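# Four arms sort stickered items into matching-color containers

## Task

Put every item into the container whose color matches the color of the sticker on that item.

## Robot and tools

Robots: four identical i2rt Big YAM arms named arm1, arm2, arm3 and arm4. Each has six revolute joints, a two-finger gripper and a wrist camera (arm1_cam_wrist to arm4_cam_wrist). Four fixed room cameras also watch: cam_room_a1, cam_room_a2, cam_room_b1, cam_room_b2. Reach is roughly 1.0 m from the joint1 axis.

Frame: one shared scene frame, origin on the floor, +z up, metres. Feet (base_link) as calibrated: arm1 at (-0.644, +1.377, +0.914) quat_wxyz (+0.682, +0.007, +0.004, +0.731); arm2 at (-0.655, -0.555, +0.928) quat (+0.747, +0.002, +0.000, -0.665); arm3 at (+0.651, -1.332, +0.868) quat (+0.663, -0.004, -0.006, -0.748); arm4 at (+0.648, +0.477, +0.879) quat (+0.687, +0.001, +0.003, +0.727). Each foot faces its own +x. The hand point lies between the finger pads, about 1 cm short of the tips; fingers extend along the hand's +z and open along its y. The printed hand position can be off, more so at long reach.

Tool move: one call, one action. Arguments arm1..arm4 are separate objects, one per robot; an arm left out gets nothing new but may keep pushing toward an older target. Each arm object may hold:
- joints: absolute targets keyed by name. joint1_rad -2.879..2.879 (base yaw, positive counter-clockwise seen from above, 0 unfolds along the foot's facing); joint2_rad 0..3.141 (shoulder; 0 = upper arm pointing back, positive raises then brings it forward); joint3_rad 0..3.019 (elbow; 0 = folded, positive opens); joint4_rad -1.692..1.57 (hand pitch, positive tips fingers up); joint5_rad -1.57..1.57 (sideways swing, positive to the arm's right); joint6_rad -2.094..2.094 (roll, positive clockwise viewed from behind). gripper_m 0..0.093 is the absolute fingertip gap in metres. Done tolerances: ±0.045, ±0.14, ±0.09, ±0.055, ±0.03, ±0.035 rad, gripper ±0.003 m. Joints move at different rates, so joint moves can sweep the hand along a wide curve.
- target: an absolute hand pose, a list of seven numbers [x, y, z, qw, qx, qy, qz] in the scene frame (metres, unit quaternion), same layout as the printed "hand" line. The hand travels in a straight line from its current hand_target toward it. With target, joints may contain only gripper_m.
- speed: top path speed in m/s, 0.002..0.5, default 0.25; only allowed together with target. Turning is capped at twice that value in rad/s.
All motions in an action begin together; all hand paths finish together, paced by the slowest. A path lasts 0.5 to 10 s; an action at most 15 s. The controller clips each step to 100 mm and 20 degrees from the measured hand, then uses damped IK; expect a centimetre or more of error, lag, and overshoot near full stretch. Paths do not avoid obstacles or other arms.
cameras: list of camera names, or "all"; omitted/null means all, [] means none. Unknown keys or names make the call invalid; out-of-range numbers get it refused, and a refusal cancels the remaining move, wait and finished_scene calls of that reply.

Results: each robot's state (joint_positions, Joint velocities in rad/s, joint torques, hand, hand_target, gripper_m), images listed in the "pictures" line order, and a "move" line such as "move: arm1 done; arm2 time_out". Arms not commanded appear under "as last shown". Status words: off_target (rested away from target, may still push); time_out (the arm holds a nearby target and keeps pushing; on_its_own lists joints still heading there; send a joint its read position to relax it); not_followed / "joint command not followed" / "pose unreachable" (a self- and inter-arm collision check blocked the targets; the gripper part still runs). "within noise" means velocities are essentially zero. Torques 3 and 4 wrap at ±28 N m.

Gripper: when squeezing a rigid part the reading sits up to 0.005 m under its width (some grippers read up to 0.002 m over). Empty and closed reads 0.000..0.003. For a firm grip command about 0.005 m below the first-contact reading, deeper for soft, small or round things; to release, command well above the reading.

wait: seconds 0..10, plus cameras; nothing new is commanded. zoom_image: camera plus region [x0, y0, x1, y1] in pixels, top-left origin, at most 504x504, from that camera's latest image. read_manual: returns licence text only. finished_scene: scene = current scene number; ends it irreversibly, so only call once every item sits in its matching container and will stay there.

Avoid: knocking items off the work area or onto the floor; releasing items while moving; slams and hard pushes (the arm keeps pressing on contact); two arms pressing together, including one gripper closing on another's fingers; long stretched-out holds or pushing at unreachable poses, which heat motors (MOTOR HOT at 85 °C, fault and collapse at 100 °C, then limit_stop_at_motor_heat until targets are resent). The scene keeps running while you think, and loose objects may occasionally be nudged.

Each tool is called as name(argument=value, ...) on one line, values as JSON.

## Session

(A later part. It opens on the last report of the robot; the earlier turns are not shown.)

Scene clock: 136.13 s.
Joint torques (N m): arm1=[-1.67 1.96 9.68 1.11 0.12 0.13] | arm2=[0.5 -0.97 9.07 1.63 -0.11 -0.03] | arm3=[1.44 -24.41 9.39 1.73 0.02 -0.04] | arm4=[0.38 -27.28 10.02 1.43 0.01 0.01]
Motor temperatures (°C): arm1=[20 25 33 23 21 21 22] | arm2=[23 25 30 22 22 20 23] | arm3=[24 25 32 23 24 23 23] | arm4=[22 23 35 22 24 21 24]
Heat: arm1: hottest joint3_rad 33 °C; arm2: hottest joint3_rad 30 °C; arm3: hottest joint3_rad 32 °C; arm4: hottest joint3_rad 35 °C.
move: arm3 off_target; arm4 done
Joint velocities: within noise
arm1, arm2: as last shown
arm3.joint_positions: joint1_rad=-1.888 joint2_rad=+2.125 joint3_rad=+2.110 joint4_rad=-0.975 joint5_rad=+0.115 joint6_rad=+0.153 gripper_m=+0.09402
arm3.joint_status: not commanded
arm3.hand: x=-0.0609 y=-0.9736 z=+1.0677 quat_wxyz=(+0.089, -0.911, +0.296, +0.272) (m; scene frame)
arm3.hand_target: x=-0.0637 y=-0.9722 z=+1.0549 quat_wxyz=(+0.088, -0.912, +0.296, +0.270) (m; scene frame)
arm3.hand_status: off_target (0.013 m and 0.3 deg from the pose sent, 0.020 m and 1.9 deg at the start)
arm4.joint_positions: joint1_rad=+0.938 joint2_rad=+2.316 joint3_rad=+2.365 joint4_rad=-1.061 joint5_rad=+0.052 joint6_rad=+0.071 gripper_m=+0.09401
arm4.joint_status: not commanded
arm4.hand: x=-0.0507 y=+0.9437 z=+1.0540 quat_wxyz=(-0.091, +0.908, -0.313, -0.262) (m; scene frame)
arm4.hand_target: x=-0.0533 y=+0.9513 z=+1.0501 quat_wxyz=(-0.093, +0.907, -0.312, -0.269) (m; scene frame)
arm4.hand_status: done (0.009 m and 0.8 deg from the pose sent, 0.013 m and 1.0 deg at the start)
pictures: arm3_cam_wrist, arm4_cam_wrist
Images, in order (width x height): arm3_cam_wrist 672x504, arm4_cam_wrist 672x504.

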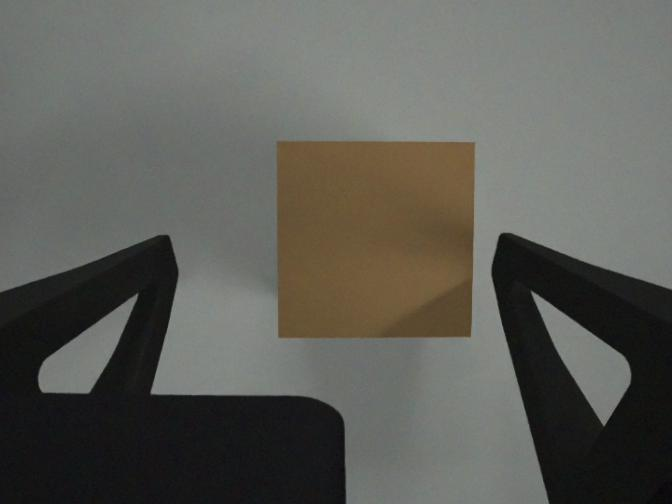

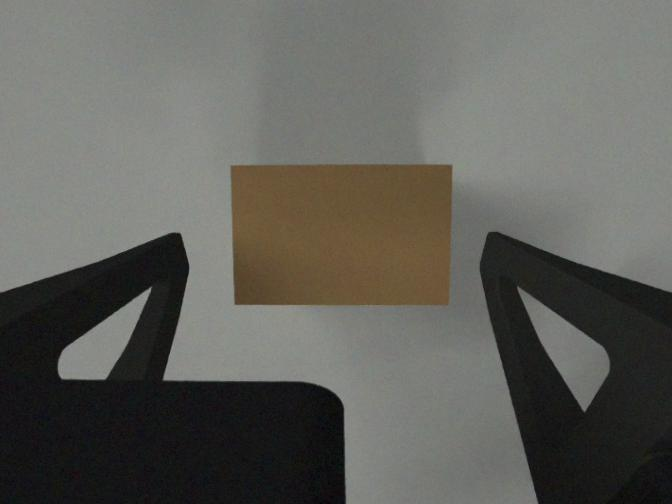

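move(arm3={"target":[-0.059,-0.962,1.028,0.0878,-0.9119,0.2963,0.2701],"speed":0.1}, arm4={"target":[-0.0535,0.9525,1.0,0.0925,-0.9066,0.3122,0.2685],"speed":0.1}, cameras=["arm3_cam_wrist","arm4_cam_wrist"])

Scene clock: 141.00 s.
Joint torques (N m): arm1=[-0.97 2.2 9.85 1.18 0.08 0.13] | arm2=[0.38 -0.73 9.06 1.62 -0.11 -0.04] | arm3=[0.44 -24.18 9.17 1.73 0 -0.13] | arm4=[0.91 -27.11 9.24 1.51 -0.02 0.01]
Motor temperatures (°C): arm1=[20 24 33 23 21 21 22] | arm2=[23 25 30 22 22 20 23] | arm3=[24 25 32 23 24 23 23] | arm4=[22 24 35 22 24 21 24]
Heat: arm1: hottest joint3_rad 33 °C; arm2: hottest joint3_rad 30 °C; arm3: hottest joint3_rad 32 °C; arm4: hottest joint3_rad 35 °C.
move: arm3 off_target; arm4 off_target
Joint velocities: within noise
arm1, arm2: as last shown
arm3.joint_positions: joint1_rad=-1.890 joint2_rad=+2.126 joint3_rad=+2.049 joint4_rad=-0.906 joint5_rad=+0.107 joint6_rad=+0.147 gripper_m=+0.09402
arm3.joint_status: not commanded
arm3.hand: x=-0.0613 y=-0.9732 z=+1.0446 quat_wxyz=(+0.086, -0.911, +0.293, +0.276) (m; scene frame)
arm3.hand_target: x=-0.0586 y=-0.9623 z=+1.0280 quat_wxyz=(+0.088, -0.912, +0.296, +0.270) (m; scene frame)
arm3.hand_status: off_target (0.020 m and 0.8 deg from the pose sent, 0.042 m and 0.3 deg at the start)
arm4.joint_positions: joint1_rad=+0.938 joint2_rad=+2.316 joint3_rad=+2.255 joint4_rad=-0.936 joint5_rad=+0.051 joint6_rad=+0.071 gripper_m=+0.09401
arm4.joint_status: not commanded
arm4.hand: x=-0.0532 y=+0.9453 z=+1.0140 quat_wxyz=(-0.092, +0.906, -0.313, -0.269) (m; scene frame)
arm4.hand_target: x=-0.0530 y=+0.9522 z=+1.0001 quat_wxyz=(-0.092, +0.907, -0.312, -0.268) (m; scene frame)
arm4.hand_status: off_target (0.016 m and 0.1 deg from the pose sent, 0.055 m and 0.8 deg at the start)
pictures: arm3_cam_wrist, arm4_cam_wrist
Images, in order (width x height): arm3_cam_wrist 672x504, arm4_cam_wrist 672x504.

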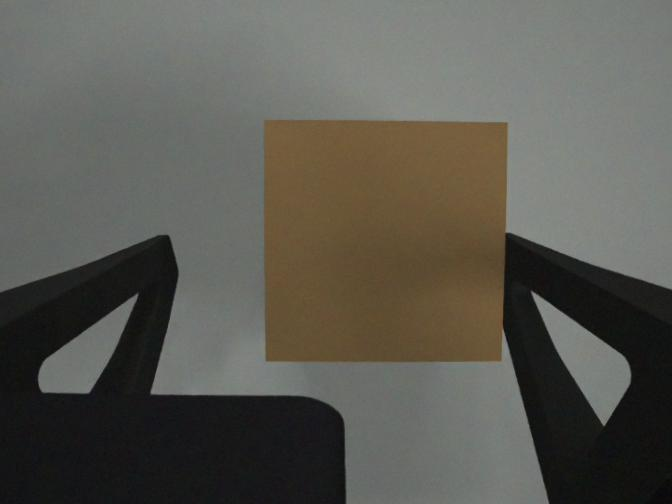

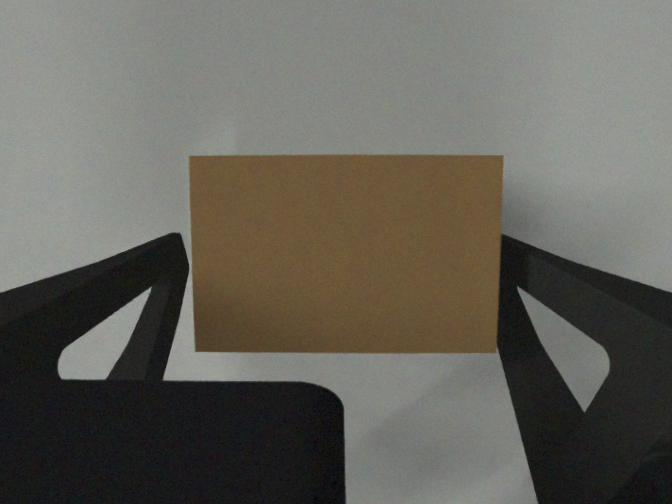

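move(arm3={"joints":{"gripper_m":0.043}}, arm4={"joints":{"gripper_m":0.058}}, cameras=["arm3_cam_wrist","arm4_cam_wrist"])

move(arm3={"target":[-0.03,-0.97,1.11,0.0878,-0.9119,0.2963,0.2701],"speed":0.2}, arm4={"target":[-0.03,0.935,1.09,0.0925,-0.9066,0.3122,0.2685],"speed":0.2}, cameras=["arm3_cam_wrist","arm4_cam_wrist"])

move(arm3={"target":[0.32,-1.165,1.14,0.0795,-0.9205,0.2683,0.2726],"speed":0.3}, arm4={"target":[0.32,0.65,1.14,0.0925,-0.9066,0.3122,0.2685],"speed":0.3}, cameras=["arm3_cam_wrist","arm4_cam_wrist"])

move(arm3={"joints":{"joint2_rad":0.8,"joint3_rad":1.25,"joint4_rad":-1.4,"joint5_rad":0,"joint6_rad":0}}, arm4={"joints":{"joint2_rad":0.8,"joint3_rad":1.25,"joint4_rad":-1.4,"joint5_rad":0,"joint6_rad":0}}, cameras=[])

move(arm3={"joints":{"joint1_rad":-0.2}}, arm4={"joints":{"joint1_rad":-1.15}}, cameras=["arm4_cam_wrist"])

move(arm3={"joints":{"joint1_rad":1.0}}, cameras=["arm3_cam_wrist","arm4_cam_wrist"])

Scene clock: 152.43 s.
Joint torques (N m): arm1=[-1.14 1.61 9.74 1.2 0.1 0.09] | arm2=[0.56 -0.85 9.09 1.61 -0.11 -0.04] | arm3=[0.62 -24 9.25 1.73 0.07 -0.12] | arm4=[0.73 -27.16 9.09 1.43 0.01 0]
Motor temperatures (°C): arm1=[20 24 33 23 21 21 22] | arm2=[23 25 30 22 22 20 23] | arm3=[24 26 31 23 24 23 23] | arm4=[22 24 35 22 24 21 24]
Heat: arm1: hottest joint3_rad 33 °C; arm2: hottest joint3_rad 30 °C; arm3: hottest joint3_rad 31 °C; arm4: hottest joint3_rad 35 °C.
move: arm3 off_target; arm4 off_target
Joint velocities: within noise
arm1, arm2: as last shown
arm3.joint_positions: joint1_rad=-1.891 joint2_rad=+2.126 joint3_rad=+2.049 joint4_rad=-0.906 joint5_rad=+0.105 joint6_rad=+0.147 gripper_m=+0.05318
arm3.joint_status: gripper_m off_target (ended at +0.05321, target +0.04300)
arm3.hand: x=-0.0612 y=-0.9729 z=+1.0446 quat_wxyz=(+0.086, -0.911, +0.293, +0.276) (m; scene frame)
arm3.hand_target: x=-0.0585 y=-0.9624 z=+1.0280 quat_wxyz=(+0.088, -0.912, +0.296, +0.270) (m; scene frame)
arm3.hand_status: not commanded
arm4.joint_positions: joint1_rad=+0.937 joint2_rad=+2.316 joint3_rad=+2.255 joint4_rad=-0.935 joint5_rad=+0.051 joint6_rad=+0.071 gripper_m=+0.06924
arm4.joint_status: gripper_m off_target (ended at +0.06927, target +0.05800)
arm4.hand: x=-0.0530 y=+0.9459 z=+1.0141 quat_wxyz=(-0.092, +0.906, -0.313, -0.270) (m; scene frame)
arm4.hand_target: x=-0.0531 y=+0.9522 z=+1.0002 quat_wxyz=(-0.093, +0.907, -0.312, -0.269) (m; scene frame)
arm4.hand_status: not commanded
pictures: arm3_cam_wrist, arm4_cam_wrist
Images, in order (width x height): arm3_cam_wrist 672x504, arm4_cam_wrist 672x504.

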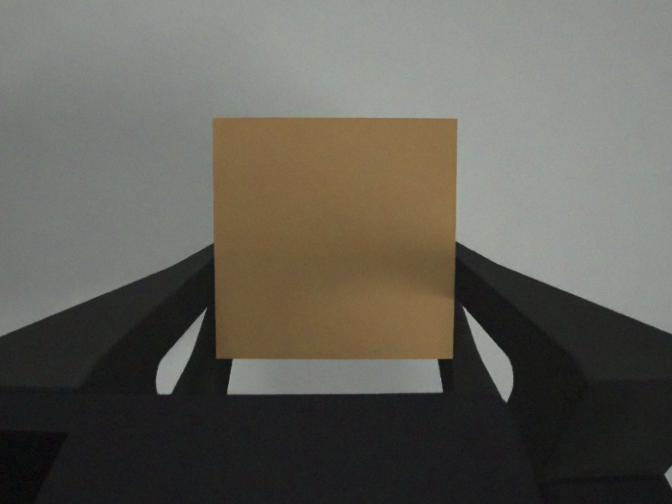

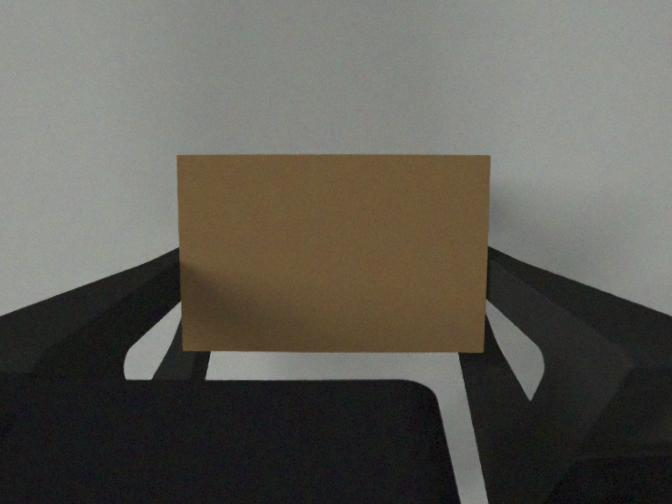

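Scene clock: 153.73 s.
Joint torques (N m): arm1=[-0.85 1.79 9.91 1.32 0.13 0.11] | arm2=[0.56 -0.91 9.07 1.65 -0.11 -0.04] | arm3=[0.62 -25.58 12.15 0.79 0.01 -0.11] | arm4=[0.67 -27.93 10.69 0.54 0.04 0]
Motor temperatures (°C): arm1=[20 24 33 23 21 21 22] | arm2=[23 25 30 22 22 20 23] | arm3=[24 27 31 23 24 23 23] | arm4=[22 24 35 22 24 21 25]
Heat: arm1: hottest joint3_rad 33 °C; arm2: hottest joint3_rad 30 °C; arm3: hottest joint3_rad 31 °C; arm4: hottest joint3_rad 35 °C.
move: arm3 off_target; arm4 off_target
Joint velocities: within noise
arm1, arm2: as last shown
arm3.joint_positions: joint1_rad=-1.897 joint2_rad=+2.046 joint3_rad=+2.049 joint4_rad=-1.028 joint5_rad=+0.103 joint6_rad=+0.141 gripper_m=+0.05318
arm3.joint_status: not commanded
arm3.hand: x=-0.0308 y=-0.9815 z=+1.0897 quat_wxyz=(+0.084, -0.917, +0.294, +0.256) (m; scene frame)
arm3.hand_target: x=-0.0295 y=-0.9704 z=+1.1100 quat_wxyz=(+0.088, -0.912, +0.296, +0.270) (m; scene frame)
arm3.hand_status: off_target (0.023 m and 1.8 deg from the pose sent, 0.072 m and 0.8 deg at the start)
arm4.joint_positions: joint1_rad=+0.937 joint2_rad=+2.221 joint3_rad=+2.255 joint4_rad=-1.049 joint5_rad=+0.051 joint6_rad=+0.071 gripper_m=+0.06924
arm4.joint_status: not commanded
arm4.hand: x=-0.0302 y=+0.9315 z=+1.0755 quat_wxyz=(-0.090, +0.909, -0.313, -0.261) (m; scene frame)
arm4.hand_target: x=-0.0298 y=+0.9348 z=+1.0900 quat_wxyz=(-0.093, +0.907, -0.312, -0.269) (m; scene frame)
arm4.hand_status: off_target (0.015 m and 1.0 deg from the pose sent, 0.080 m and 0.2 deg at the start)
pictures: arm3_cam_wrist, arm4_cam_wrist
Images, in order (width x height): arm3_cam_wrist 672x504, arm4_cam_wrist 672x504.

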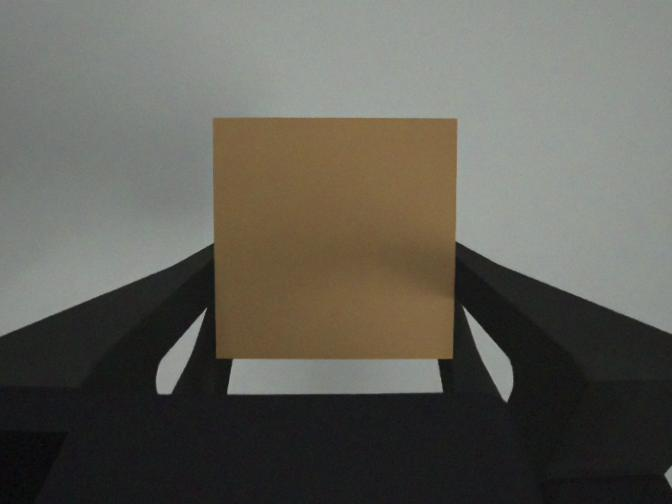

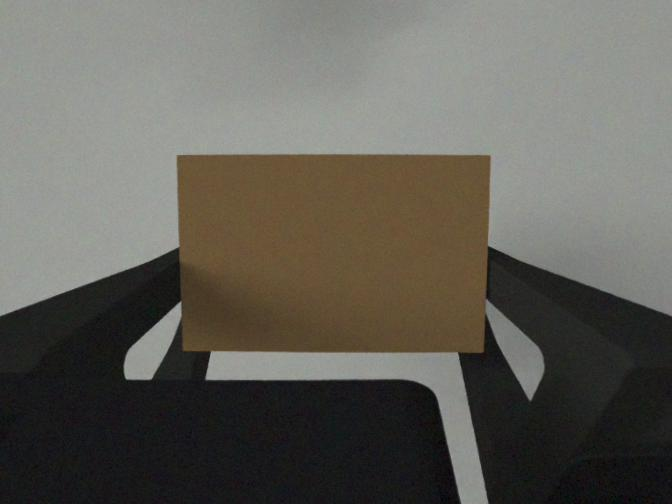

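Scene clock: 156.00 s.
Joint torques (N m): arm1=[-1.2 1.79 9.68 1.25 0.11 0.15] | arm2=[0.44 -0.85 9.06 1.65 -0.11 -0.03] | arm3=[2.2 -5.13 9.55 0.95 0.16 -0.06] | arm4=[0.73 -4.78 9.58 0.57 0.32 0.15]
Motor temperatures (°C): arm1=[20 24 33 23 21 21 22] | arm2=[23 25 30 22 22 20 23] | arm3=[24 26 31 23 24 23 23] | arm4=[22 25 35 22 24 21 25]
Heat: arm1: hottest joint3_rad 33 °C; arm2: hottest joint3_rad 30 °C; arm3: hottest joint3_rad 31 °C; arm4: hottest joint3_rad 35 °C.
move: arm3 done; arm4 done
Joint velocities: within noise
arm1, arm2: as last shown
arm3.joint_positions: joint1_rad=-1.877 joint2_rad=+0.931 joint3_rad=+0.951 joint4_rad=-1.001 joint5_rad=+0.092 joint6_rad=+0.124 gripper_m=+0.05318
arm3.joint_status: not commanded
arm3.hand: x=+0.3220 y=-1.1603 z=+1.1440 quat_wxyz=(+0.081, -0.917, +0.275, +0.278) (m; scene frame)
arm3.hand_target: x=+0.3201 y=-1.1649 z=+1.1400 quat_wxyz=(+0.080, -0.921, +0.268, +0.273) (m; scene frame)
arm3.hand_status: done (0.006 m and 1.1 deg from the pose sent, 0.399 m and 3.6 deg at the start)
arm4.joint_positions: joint1_rad=+1.094 joint2_rad=+0.946 joint3_rad=+0.921 joint4_rad=-0.969 joint5_rad=+0.134 joint6_rad=+0.192 gripper_m=+0.06924
arm4.joint_status: not commanded
arm4.hand: x=+0.3205 y=+0.6507 z=+1.1432 quat_wxyz=(-0.094, +0.906, -0.307, -0.276) (m; scene frame)
arm4.hand_target: x=+0.3200 y=+0.6500 z=+1.1400 quat_wxyz=(-0.093, +0.907, -0.312, -0.268) (m; scene frame)
arm4.hand_status: done (0.003 m and 1.1 deg from the pose sent, 0.454 m and 1.0 deg at the start)
pictures: arm3_cam_wrist, arm4_cam_wrist
Images, in order (width x height): arm3_cam_wrist 672x504, arm4_cam_wrist 672x504.

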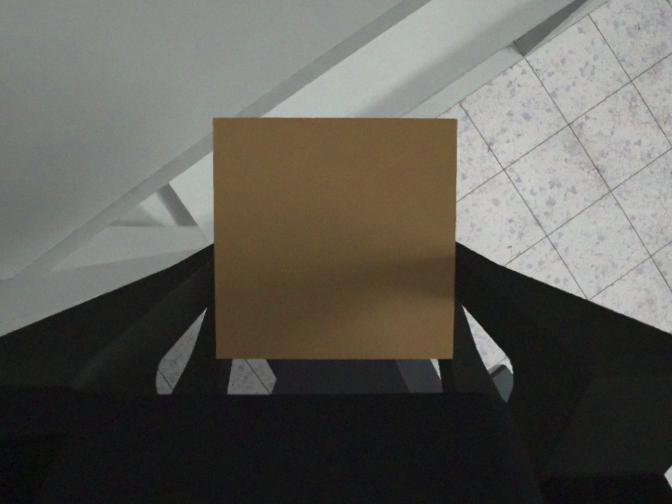

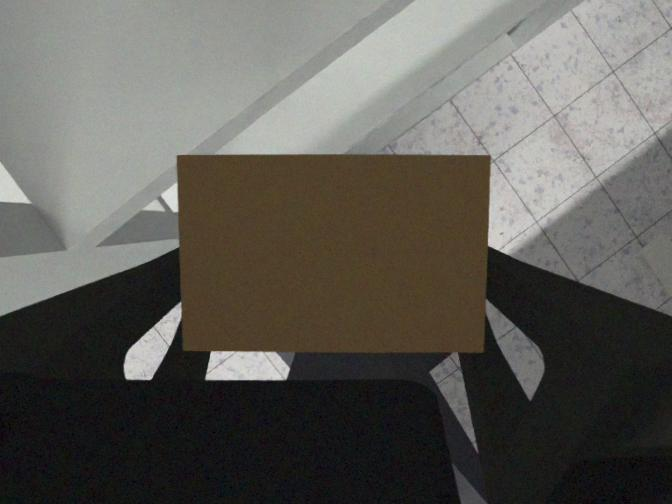

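Scene clock: 157.27 s.
Joint torques (N m): arm1=[-1.44 1.9 9.61 1.11 0.11 0.15] | arm2=[0.5 -0.97 9.07 1.63 -0.11 -0.04] | arm3=[2.32 -2.61 11.58 0.9 -0.09 -0.13] | arm4=[0.5 -2.08 9.84 0.57 -0.05 -0.06]
Motor temperatures (°C): arm1=[20 24 33 23 21 21 22] | arm2=[23 25 30 22 22 20 23] | arm3=[24 26 31 23 24 23 23] | arm4=[22 25 35 22 24 21 25]
Heat: arm1: hottest joint3_rad 33 °C; arm2: hottest joint3_rad 30 °C; arm3: hottest joint3_rad 31 °C; arm4: hottest joint3_rad 35 °C.
move: arm3 done; arm4 done
Joint velocities: within noise
arm1.joint_positions: joint1_rad=-2.292 joint2_rad=+0.703 joint3_rad=+1.396 joint4_rad=-1.492 joint5_rad=+0.002 joint6_rad=+0.012 gripper_m=+0.09294
arm1.joint_status: not commanded
arm1.hand: x=-0.4440 y=+1.2282 z=+1.4055 quat_wxyz=(-0.350, -0.302, -0.879, +0.120) (m; scene frame)
arm1.hand_target: x=-0.4453 y=+1.2314 z=+1.4067 quat_wxyz=(-0.350, -0.302, -0.879, +0.118) (m; scene frame)
arm1.hand_status: not commanded
arm2.joint_positions: joint1_rad=+0.887 joint2_rad=+0.703 joint3_rad=+1.406 joint4_rad=-1.486 joint5_rad=+0.004 joint6_rad=+0.007 gripper_m=+0.08490
arm2.joint_status: not commanded
arm2.hand: x=-0.4521 y=-0.6879 z=+1.4287 quat_wxyz=(-0.369, -0.263, -0.885, +0.106) (m; scene frame)
arm2.hand_target: x=-0.4547 y=-0.6866 z=+1.4241 quat_wxyz=(-0.361, -0.260, -0.890, +0.105) (m; scene frame)
arm2.hand_status: not commanded
arm3.joint_positions: joint1_rad=-1.876 joint2_rad=+0.798 joint3_rad=+1.221 joint4_rad=-1.394 joint5_rad=+0.002 joint6_rad=+0.008 gripper_m=+0.05318
arm3.joint_status: all done
arm3.hand: x=+0.3838 y=-1.2042 z=+1.2683 quat_wxyz=(+0.056, -0.934, +0.208, +0.287) (m; scene frame)
arm3.hand_target: x=+0.3816 y=-1.2078 z=+1.2812 quat_wxyz=(+0.056, -0.933, +0.197, +0.297) (m; scene frame)
arm3.hand_status: not commanded
arm4.joint_positions: joint1_rad=+1.094 joint2_rad=+0.794 joint3_rad=+1.230 joint4_rad=-1.389 joint5_rad=+0.003 joint6_rad=+0.014 gripper_m=+0.06924
arm4.joint_status: all done
arm4.hand: x=+0.3824 y=+0.5993 z=+1.2890 quat_wxyz=(-0.061, +0.930, -0.206, -0.299) (m; scene frame)
arm4.hand_target: x=+0.3814 y=+0.5978 z=+1.2957 quat_wxyz=(-0.061, +0.931, -0.197, -0.301) (m; scene frame)
arm4.hand_status: not commanded
pictures: none
No camera images: "cameras" was empty.

Scene clock: 159.33 s.
Joint torques (N m): arm1=[-1.55 1.73 9.94 1.14 0.07 0.11] | arm2=[0.5 -0.91 9.06 1.63 -0.11 -0.03] | arm3=[1.96 -2.43 11.55 0.92 0.08 -0.11] | arm4=[0.67 -2.73 9.92 0.55 0.04 -0.06]
Motor temperatures (°C): arm1=[20 24 33 23 21 21 21] | arm2=[23 25 30 22 22 20 23] | arm3=[24 26 31 23 24 23 23] | arm4=[22 25 36 22 24 21 25]
Heat: arm1: hottest joint3_rad 33 °C; arm2: hottest joint3_rad 30 °C; arm3: hottest joint3_rad 31 °C; arm4: hottest joint3_rad 36 °C.
move: arm3 done; arm4 done
Joint velocities: within noise
arm1, arm2: as last shown
arm3.joint_positions: joint1_rad=-0.210 joint2_rad=+0.799 joint3_rad=+1.221 joint4_rad=-1.394 joint5_rad=-0.002 joint6_rad=+0.006 gripper_m=+0.05318
arm3.joint_status: all done
arm3.hand: x=+0.5550 y=-1.6035 z=+1.2737 quat_wxyz=(-0.178, -0.778, -0.551, +0.242) (m; scene frame)
arm3.hand_target: x=+0.5574 y=-1.6044 z=+1.2868 quat_wxyz=(-0.184, -0.771, -0.555, +0.251) (m; scene frame)
arm3.hand_status: not commanded
arm4.joint_positions: joint1_rad=-1.148 joint2_rad=+0.798 joint3_rad=+1.230 joint4_rad=-1.389 joint5_rad=+0.002 joint6_rad=+0.012 gripper_m=+0.06926
arm4.joint_status: all done
arm4.hand: x=+0.9115 y=+0.6139 z=+1.2852 quat_wxyz=(-0.290, +0.221, -0.928, -0.071) (m; scene frame)
arm4.hand_target: x=+0.9109 y=+0.6132 z=+1.2932 quat_wxyz=(-0.294, +0.225, -0.926, -0.071) (m; scene frame)
arm4.hand_status: not commanded
pictures: arm4_cam_wrist
Images, in order (width x height): arm4_cam_wrist 672x504.

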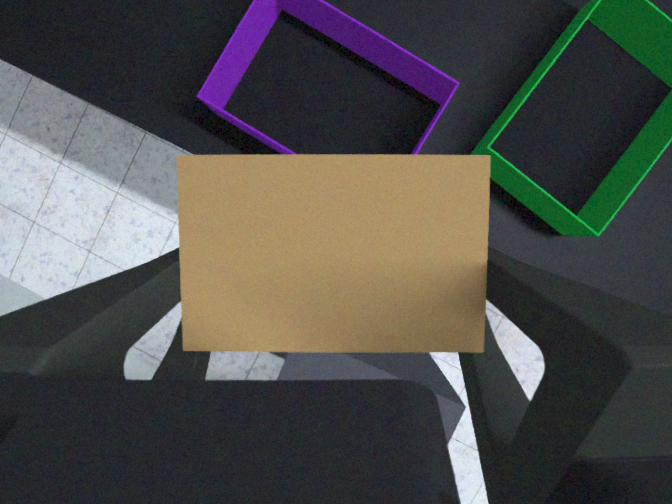

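Scene clock: 160.93 s.
Joint torques (N m): arm1=[-0.97 2.2 9.89 1.24 0.11 0.09] | arm2=[0.5 -0.85 9.05 1.63 -0.11 -0.04] | arm3=[1.85 -2.32 11.56 0.87 0.06 -0.11] | arm4=[0.97 -2.61 10.06 0.59 0.02 -0.07]
Motor temperatures (°C): arm1=[20 24 33 23 21 21 21] | arm2=[23 25 29 22 22 20 23] | arm3=[24 26 31 23 24 23 24] | arm4=[22 25 36 22 24 21 25]
Heat: arm1: hottest joint3_rad 33 °C; arm2: hottest joint3_rad 29 °C; arm3: hottest joint3_rad 31 °C; arm4: hottest joint3_rad 36 °C.
move: arm3 done
Joint velocities: within noise
arm1, arm2, arm4: as last shown
arm3.joint_positions: joint1_rad=+0.990 joint2_rad=+0.799 joint3_rad=+1.221 joint4_rad=-1.394 joint5_rad=-0.001 joint6_rad=+0.006 gripper_m=+0.05318
arm3.joint_status: all done
arm3.hand: x=+0.8745 y=-1.5156 z=+1.2729 quat_wxyz=(-0.280, -0.329, -0.896, +0.106) (m; scene frame)
arm3.hand_target: x=+0.8764 y=-1.5135 z=+1.2860 quat_wxyz=(-0.290, -0.321, -0.895, +0.109) (m; scene frame)
arm3.hand_status: not commanded
pictures: arm3_cam_wrist, arm4_cam_wrist
Images, in order (width x height): arm3_cam_wrist 672x504, arm4_cam_wrist 672x504.

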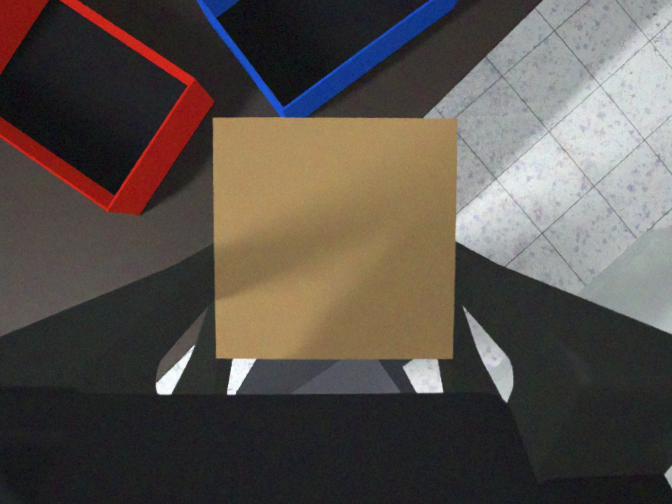

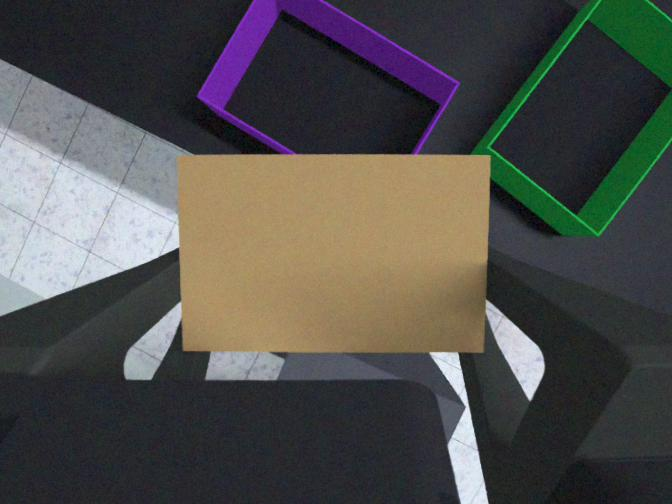

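move(arm3={"target":[1.15,-1.755,0.90,0.2432,0.3303,0.9077,-0.0885],"speed":0.3}, arm4={"target":[1.13,0.725,0.90,0.2578,-0.0842,0.9623,0.0226],"speed":0.3}, cameras=["arm3_cam_wrist","arm4_cam_wrist","cam_room_a1","cam_room_a2"])

zoom_image(camera="cam_room_a1", region=[120, 280, 300, 400])

zoom_image(camera="cam_room_a2", region=[230, 270, 380, 400])

Scene clock: 182.07 s.
Joint torques (N m): arm1=[-0.62 2.02 9.81 1.2 0.17 0.12] | arm2=[0.56 -0.85 9.1 1.62 -0.11 -0.04] | arm3=[0.79 -20.72 11.58 1.37 -0.06 -0.1] | arm4=[1.49 -15.85 9.44 1.32 0.34 0.19]
Motor temperatures (°C): arm1=[20 24 33 23 21 21 21] | arm2=[23 25 29 22 22 20 23] | arm3=[24 25 30 23 24 23 24] | arm4=[22 24 37 22 24 21 26]
Heat: arm1: hottest joint3_rad 33 °C; arm2: hottest joint3_rad 29 °C; arm3: hottest joint3_rad 30 °C; arm4: hottest joint3_rad 37 °C.
move: arm3 off_target; arm4 off_target
Joint velocities: within noise
arm1, arm2: as last shown
arm3.joint_positions: joint1_rad=+0.990 joint2_rad=+1.941 joint3_rad=+1.274 joint4_rad=-0.457 joint5_rad=-0.010 joint6_rad=+0.003 gripper_m=+0.05318
arm3.joint_status: not commanded
arm3.hand: x=+1.1320 y=-1.7363 z=+0.8746 quat_wxyz=(-0.213, -0.334, -0.915, +0.077) (m; scene frame)
arm3.hand_target: x=+1.1487 y=-1.7540 z=+0.9009 quat_wxyz=(-0.243, -0.330, -0.908, +0.089) (m; scene frame)
arm3.hand_status: off_target (0.036 m and 3.8 deg from the pose sent, 0.522 m and 4.9 deg at the start)
arm4.joint_positions: joint1_rad=-1.104 joint2_rad=+1.709 joint3_rad=+0.925 joint4_rad=-0.344 joint5_rad=+0.170 joint6_rad=+0.298 gripper_m=+0.06926
arm4.joint_status: not commanded
arm4.hand: x=+1.1096 y=+0.7093 z=+0.8824 quat_wxyz=(-0.231, +0.091, -0.969, -0.010) (m; scene frame)
arm4.hand_target: x=+1.1289 y=+0.7245 z=+0.9010 quat_wxyz=(-0.258, +0.084, -0.962, -0.023) (m; scene frame)
arm4.hand_status: off_target (0.031 m and 3.6 deg from the pose sent, 0.456 m and 17.5 deg at the start)
pictures: arm3_cam_wrist, arm4_cam_wrist, cam_room_a1, cam_room_a2
Images, in order (width x height): arm3_cam_wrist 672x504, arm4_cam_wrist 672x504, cam_room_a1 672x504, cam_room_a2 672x504.

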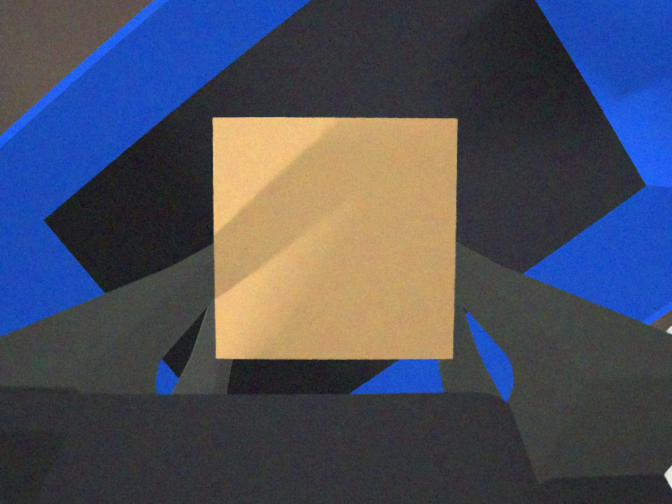

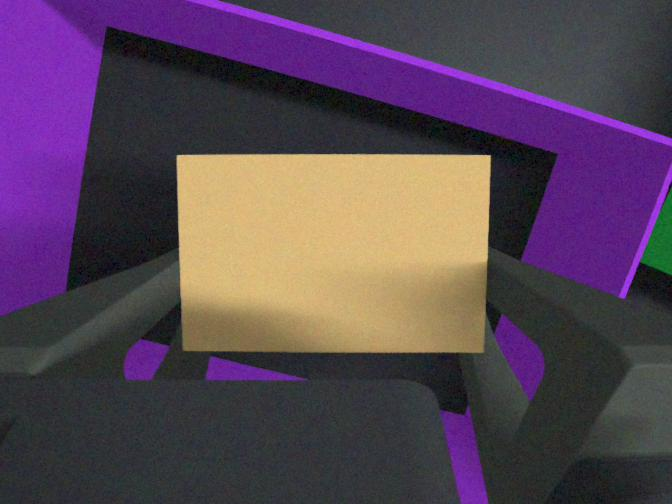

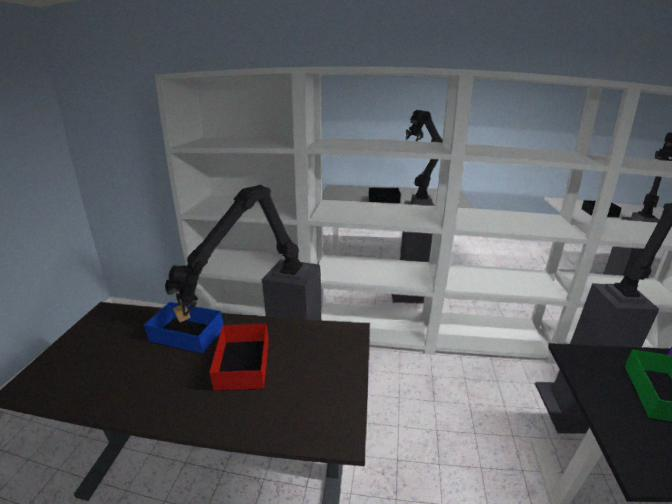

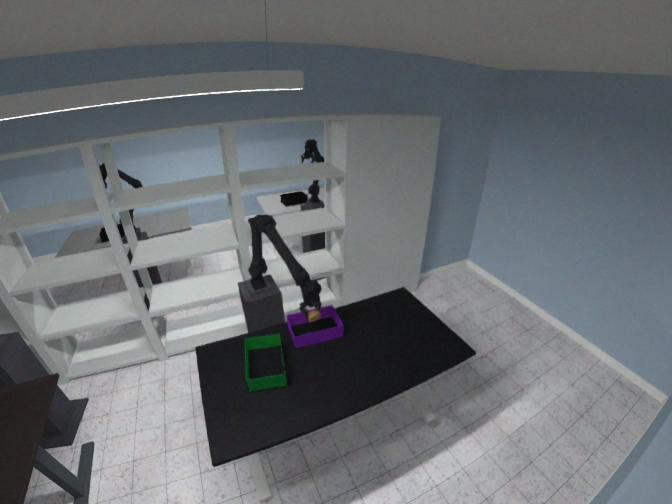

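Scaled by 2.800.

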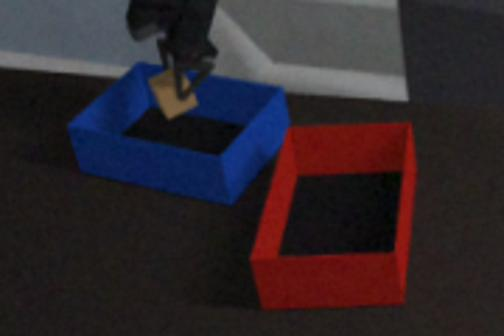

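Scaled by 3.360.

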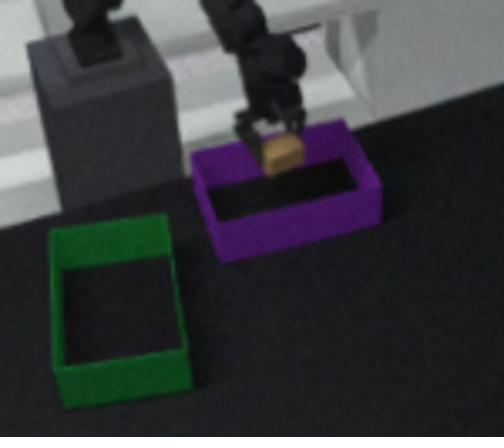

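move(arm3={"target":[1.148,-1.754,0.80,0.2432,0.3303,0.9077,-0.0885],"speed":0.15}, arm4={"target":[1.128,0.75,0.785,0.2588,0,0.9659,0],"speed":0.15}, cameras=["arm3_cam_wrist","arm4_cam_wrist"])

Scene clock: 194.00 s.
Joint torques (N m): arm1=[-1.49 1.85 9.81 1.11 0.07 0.12] | arm2=[0.5 -0.79 9.07 1.59 -0.1 -0.03] | arm3=[0.62 -20.6 6.86 1.72 -0.07 -0.1] | arm4=[0.97 -16.56 7.35 1.31 0.45 0.18]
Motor temperatures (°C): arm1=[20 24 33 23 21 21 21] | arm2=[23 24 29 22 22 20 23] | arm3=[24 25 31 23 24 23 24] | arm4=[22 25 35 22 24 21 26]
Heat: arm1: hottest joint3_rad 33 °C; arm2: hottest joint3_rad 29 °C; arm3: hottest joint3_rad 31 °C; arm4: hottest joint3_rad 35 °C.
move: arm3 done; arm4 off_target
Joint velocities: within noise
arm1, arm2: as last shown
arm3.joint_positions: joint1_rad=+0.990 joint2_rad=+2.099 joint3_rad=+1.274 joint4_rad=-0.244 joint5_rad=-0.010 joint6_rad=+0.003 gripper_m=+0.05318
arm3.joint_status: not commanded
arm3.hand: x=+1.1476 y=-1.7504 z=+0.8013 quat_wxyz=(-0.238, -0.331, -0.909, +0.086) (m; scene frame)
arm3.hand_target: x=+1.1480 y=-1.7541 z=+0.8001 quat_wxyz=(-0.243, -0.330, -0.908, +0.088) (m; scene frame)
arm3.hand_status: done (0.004 m and 0.7 deg from the pose sent, 0.078 m and 3.8 deg at the start)
arm4.joint_positions: joint1_rad=-1.026 joint2_rad=+1.985 joint3_rad=+0.961 joint4_rad=-0.136 joint5_rad=+0.284 joint6_rad=+0.527 gripper_m=+0.06926
arm4.joint_status: not commanded
arm4.hand: x=+1.1124 y=+0.7370 z=+0.7804 quat_wxyz=(-0.243, +0.008, -0.970, +0.011) (m; scene frame)
arm4.hand_target: x=+1.1273 y=+0.7497 z=+0.7856 quat_wxyz=(-0.259, +0.000, -0.966, +0.000) (m; scene frame)
arm4.hand_status: off_target (0.021 m and 2.5 deg from the pose sent, 0.107 m and 11.0 deg at the start)
pictures: arm3_cam_wrist, arm4_cam_wrist
Images, in order (width x height): arm3_cam_wrist 672x504, arm4_cam_wrist 672x504.

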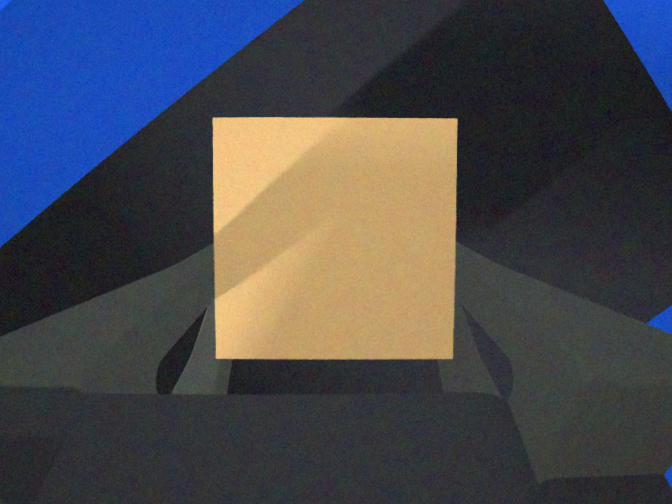

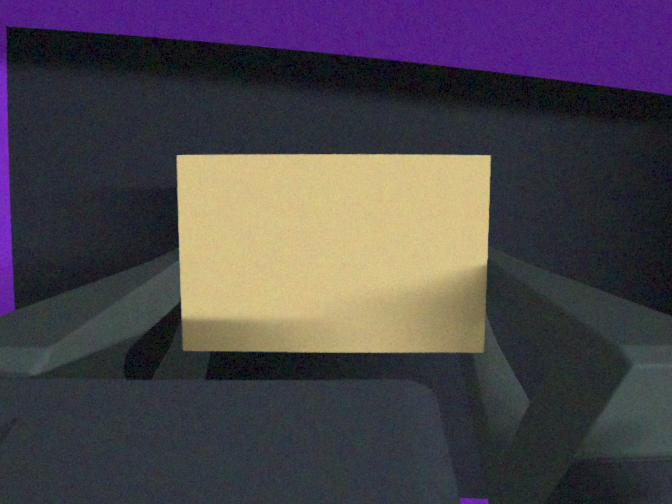

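move(arm3={"target":[1.148,-1.754,0.772,0.2432,0.3303,0.9077,-0.0885],"speed":0.08}, arm4={"target":[1.13,0.748,0.755,0.2588,0,0.9659,0],"speed":0.08}, cameras=[])

move(arm3={"target":[1.148,-1.754,0.755,0.2432,0.3303,0.9077,-0.0885],"speed":0.05}, arm4={"target":[1.13,0.748,0.735,0.2588,0,0.9659,0],"speed":0.05}, cameras=["arm3_cam_wrist","arm4_cam_wrist"])

move(arm3={"target":[1.148,-1.754,0.742,0.2432,0.3303,0.9077,-0.0885],"speed":0.05}, arm4={"target":[1.13,0.748,0.725,0.2588,0,0.9659,0],"speed":0.05}, cameras=["arm3_cam_wrist","arm4_cam_wrist"])

Scene clock: 201.83 s.
Joint torques (N m): arm1=[-1.03 1.14 9.83 1.13 0.11 0.11] | arm2=[0.56 -0.97 9.06 1.63 -0.1 -0.04] | arm3=[0.67 -20.6 6.52 1.74 -0.06 -0.1] | arm4=[0.62 -16.85 6.58 1.21 0.37 0.11]
Motor temperatures (°C): arm1=[20 24 33 23 21 21 21] | arm2=[23 24 29 22 22 20 23] | arm3=[24 26 31 23 24 23 24] | arm4=[22 25 35 22 24 21 26]
Heat: arm1: hottest joint3_rad 33 °C; arm2: hottest joint3_rad 29 °C; arm3: hottest joint3_rad 31 °C; arm4: hottest joint3_rad 35 °C.
move: arm3 done; arm4 off_target
Joint velocities: within noise
arm1, arm2: as last shown
arm3.joint_positions: joint1_rad=+0.990 joint2_rad=+2.151 joint3_rad=+1.274 joint4_rad=-0.189 joint5_rad=-0.010 joint6_rad=+0.003 gripper_m=+0.05318
arm3.joint_status: not commanded
arm3.hand: x=+1.1480 y=-1.7510 z=+0.7748 quat_wxyz=(-0.239, -0.331, -0.909, +0.087) (m; scene frame)
arm3.hand_target: x=+1.1480 y=-1.7541 z=+0.7721 quat_wxyz=(-0.243, -0.330, -0.908, +0.088) (m; scene frame)
arm3.hand_status: done (0.004 m and 0.5 deg from the pose sent, 0.029 m and 0.7 deg at the start)
arm4.joint_positions: joint1_rad=-1.026 joint2_rad=+2.057 joint3_rad=+0.971 joint4_rad=-0.067 joint5_rad=+0.284 joint6_rad=+0.528 gripper_m=+0.06926
arm4.joint_status: not commanded
arm4.hand: x=+1.1148 y=+0.7387 z=+0.7531 quat_wxyz=(-0.245, +0.007, -0.969, +0.009) (m; scene frame)
arm4.hand_target: x=+1.1295 y=+0.7478 z=+0.7555 quat_wxyz=(-0.259, +0.000, -0.966, +0.000) (m; scene frame)
arm4.hand_status: off_target (0.018 m and 2.1 deg from the pose sent, 0.033 m and 2.5 deg at the start)
pictures: none
No camera images: "cameras" was empty.

Scene clock: 202.83 s.
Joint torques (N m): arm1=[-0.56 1.73 9.8 1.18 0.09 0.13] | arm2=[0.67 -0.73 9.07 1.61 -0.11 -0.04] | arm3=[0.79 -19.08 6.5 1.5 -0.05 -0.1] | arm4=[0.85 -16.09 6.16 1.29 0.32 0.13]
Motor temperatures (°C): arm1=[20 24 33 23 21 21 21] | arm2=[23 24 29 22 22 20 23] | arm3=[24 26 31 23 24 23 24] | arm4=[22 25 35 22 24 21 26]
Heat: arm1: hottest joint3_rad 33 °C; arm2: hottest joint3_rad 29 °C; arm3: hottest joint3_rad 31 °C; arm4: hottest joint3_rad 35 °C.
move: arm3 off_target; arm4 off_target
Joint velocities: within noise
arm1, arm2: as last shown
arm3.joint_positions: joint1_rad=+0.990 joint2_rad=+2.165 joint3_rad=+1.274 joint4_rad=-0.151 joint5_rad=-0.010 joint6_rad=+0.003 gripper_m=+0.05318
arm3.joint_status: not commanded
arm3.hand: x=+1.1517 y=-1.7542 z=+0.7705 quat_wxyz=(-0.250, -0.330, -0.906, +0.091) (m; scene frame)
arm3.hand_target: x=+1.1477 y=-1.7538 z=+0.7553 quat_wxyz=(-0.243, -0.330, -0.908, +0.088) (m; scene frame)
arm3.hand_status: off_target (0.016 m and 0.8 deg from the pose sent, 0.020 m and 0.5 deg at the start)
arm4.joint_positions: joint1_rad=-1.026 joint2_rad=+2.094 joint3_rad=+0.982 joint4_rad=-0.023 joint5_rad=+0.285 joint6_rad=+0.528 gripper_m=+0.06926
arm4.joint_status: not commanded
arm4.hand: x=+1.1199 y=+0.7420 z=+0.7413 quat_wxyz=(-0.253, +0.005, -0.968, +0.004) (m; scene frame)
arm4.hand_target: x=+1.1296 y=+0.7478 z=+0.7353 quat_wxyz=(-0.259, +0.000, -0.966, +0.000) (m; scene frame)
arm4.hand_status: off_target (0.013 m and 1.1 deg from the pose sent, 0.025 m and 2.1 deg at the start)
pictures: arm3_cam_wrist, arm4_cam_wrist
Images, in order (width x height): arm3_cam_wrist 672x504, arm4_cam_wrist 672x504.

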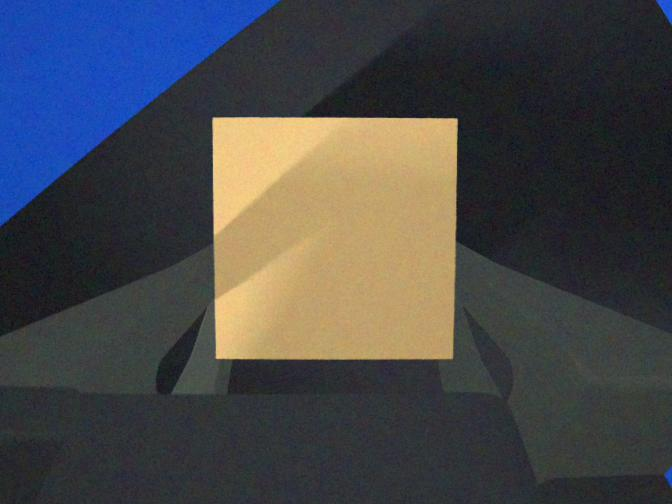

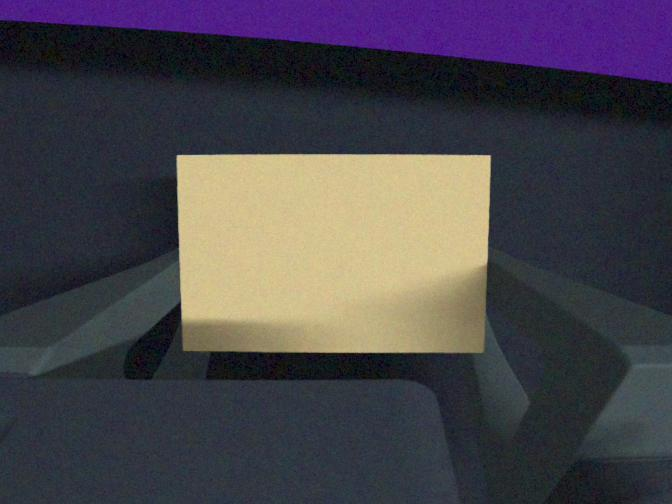

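Scene clock: 203.80 s.
Joint torques (N m): arm1=[-1.67 2.08 9.87 1.21 0.06 0.11] | arm2=[0.56 -0.91 9.05 1.61 -0.11 -0.04] | arm3=[0.97 -17.55 6.54 1.42 -0.04 -0.09] | arm4=[0.38 -14.86 6.19 1.21 0.33 0.13]
Motor temperatures (°C): arm1=[20 24 33 23 21 21 21] | arm2=[23 24 29 22 22 20 23] | arm3=[24 26 31 23 24 23 24] | arm4=[22 25 35 22 24 21 26]
Heat: arm1: hottest joint3_rad 33 °C; arm2: hottest joint3_rad 29 °C; arm3: hottest joint3_rad 31 °C; arm4: hottest joint3_rad 35 °C.
move: arm3 off_target; arm4 off_target
Joint velocities: within noise
arm1, arm2: as last shown
arm3.joint_positions: joint1_rad=+0.990 joint2_rad=+2.173 joint3_rad=+1.274 joint4_rad=-0.124 joint5_rad=-0.010 joint6_rad=+0.003 gripper_m=+0.05318
arm3.joint_status: not commanded
arm3.hand: x=+1.1547 y=-1.7568 z=+0.7691 quat_wxyz=(-0.259, -0.329, -0.903, +0.094) (m; scene frame)
arm3.hand_target: x=+1.1472 y=-1.7533 z=+0.7429 quat_wxyz=(-0.243, -0.330, -0.908, +0.088) (m; scene frame)
arm3.hand_status: off_target (0.028 m and 2.0 deg from the pose sent, 0.029 m and 0.8 deg at the start)
arm4.joint_positions: joint1_rad=-1.026 joint2_rad=+2.104 joint3_rad=+0.988 joint4_rad=+0.001 joint5_rad=+0.286 joint6_rad=+0.528 gripper_m=+0.06926
arm4.joint_status: not commanded
arm4.hand: x=+1.1247 y=+0.7452 z=+0.7401 quat_wxyz=(-0.261, +0.004, -0.965, -0.001) (m; scene frame)
arm4.hand_target: x=+1.1293 y=+0.7476 z=+0.7254 quat_wxyz=(-0.259, +0.000, -0.966, +0.000) (m; scene frame)
arm4.hand_status: off_target (0.016 m and 0.5 deg from the pose sent, 0.020 m and 1.1 deg at the start)
pictures: arm3_cam_wrist, arm4_cam_wrist
Images, in order (width x height): arm3_cam_wrist 672x504, arm4_cam_wrist 672x504.

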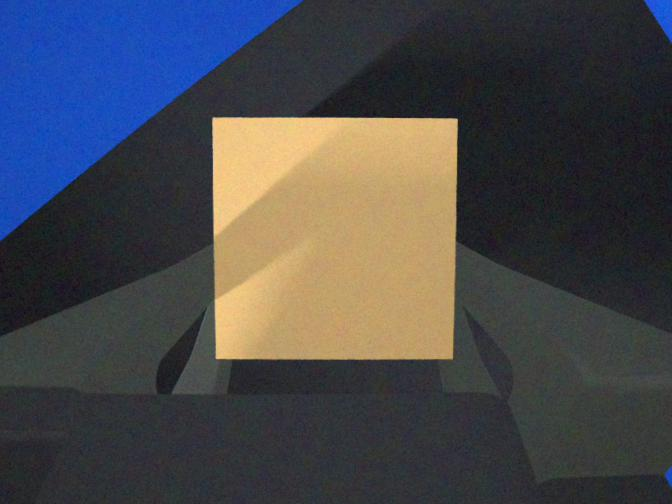

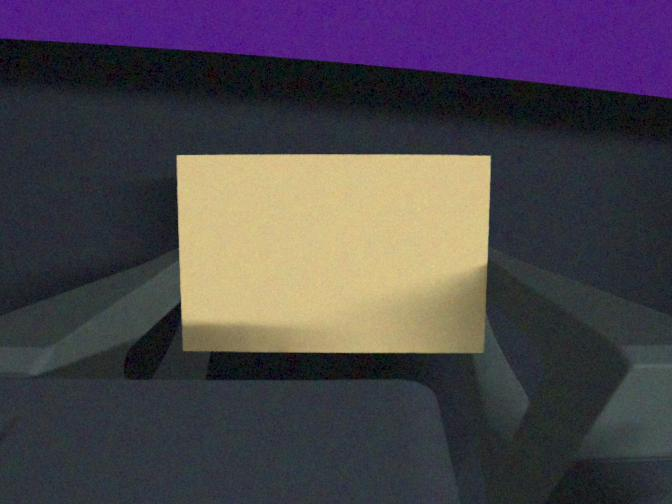

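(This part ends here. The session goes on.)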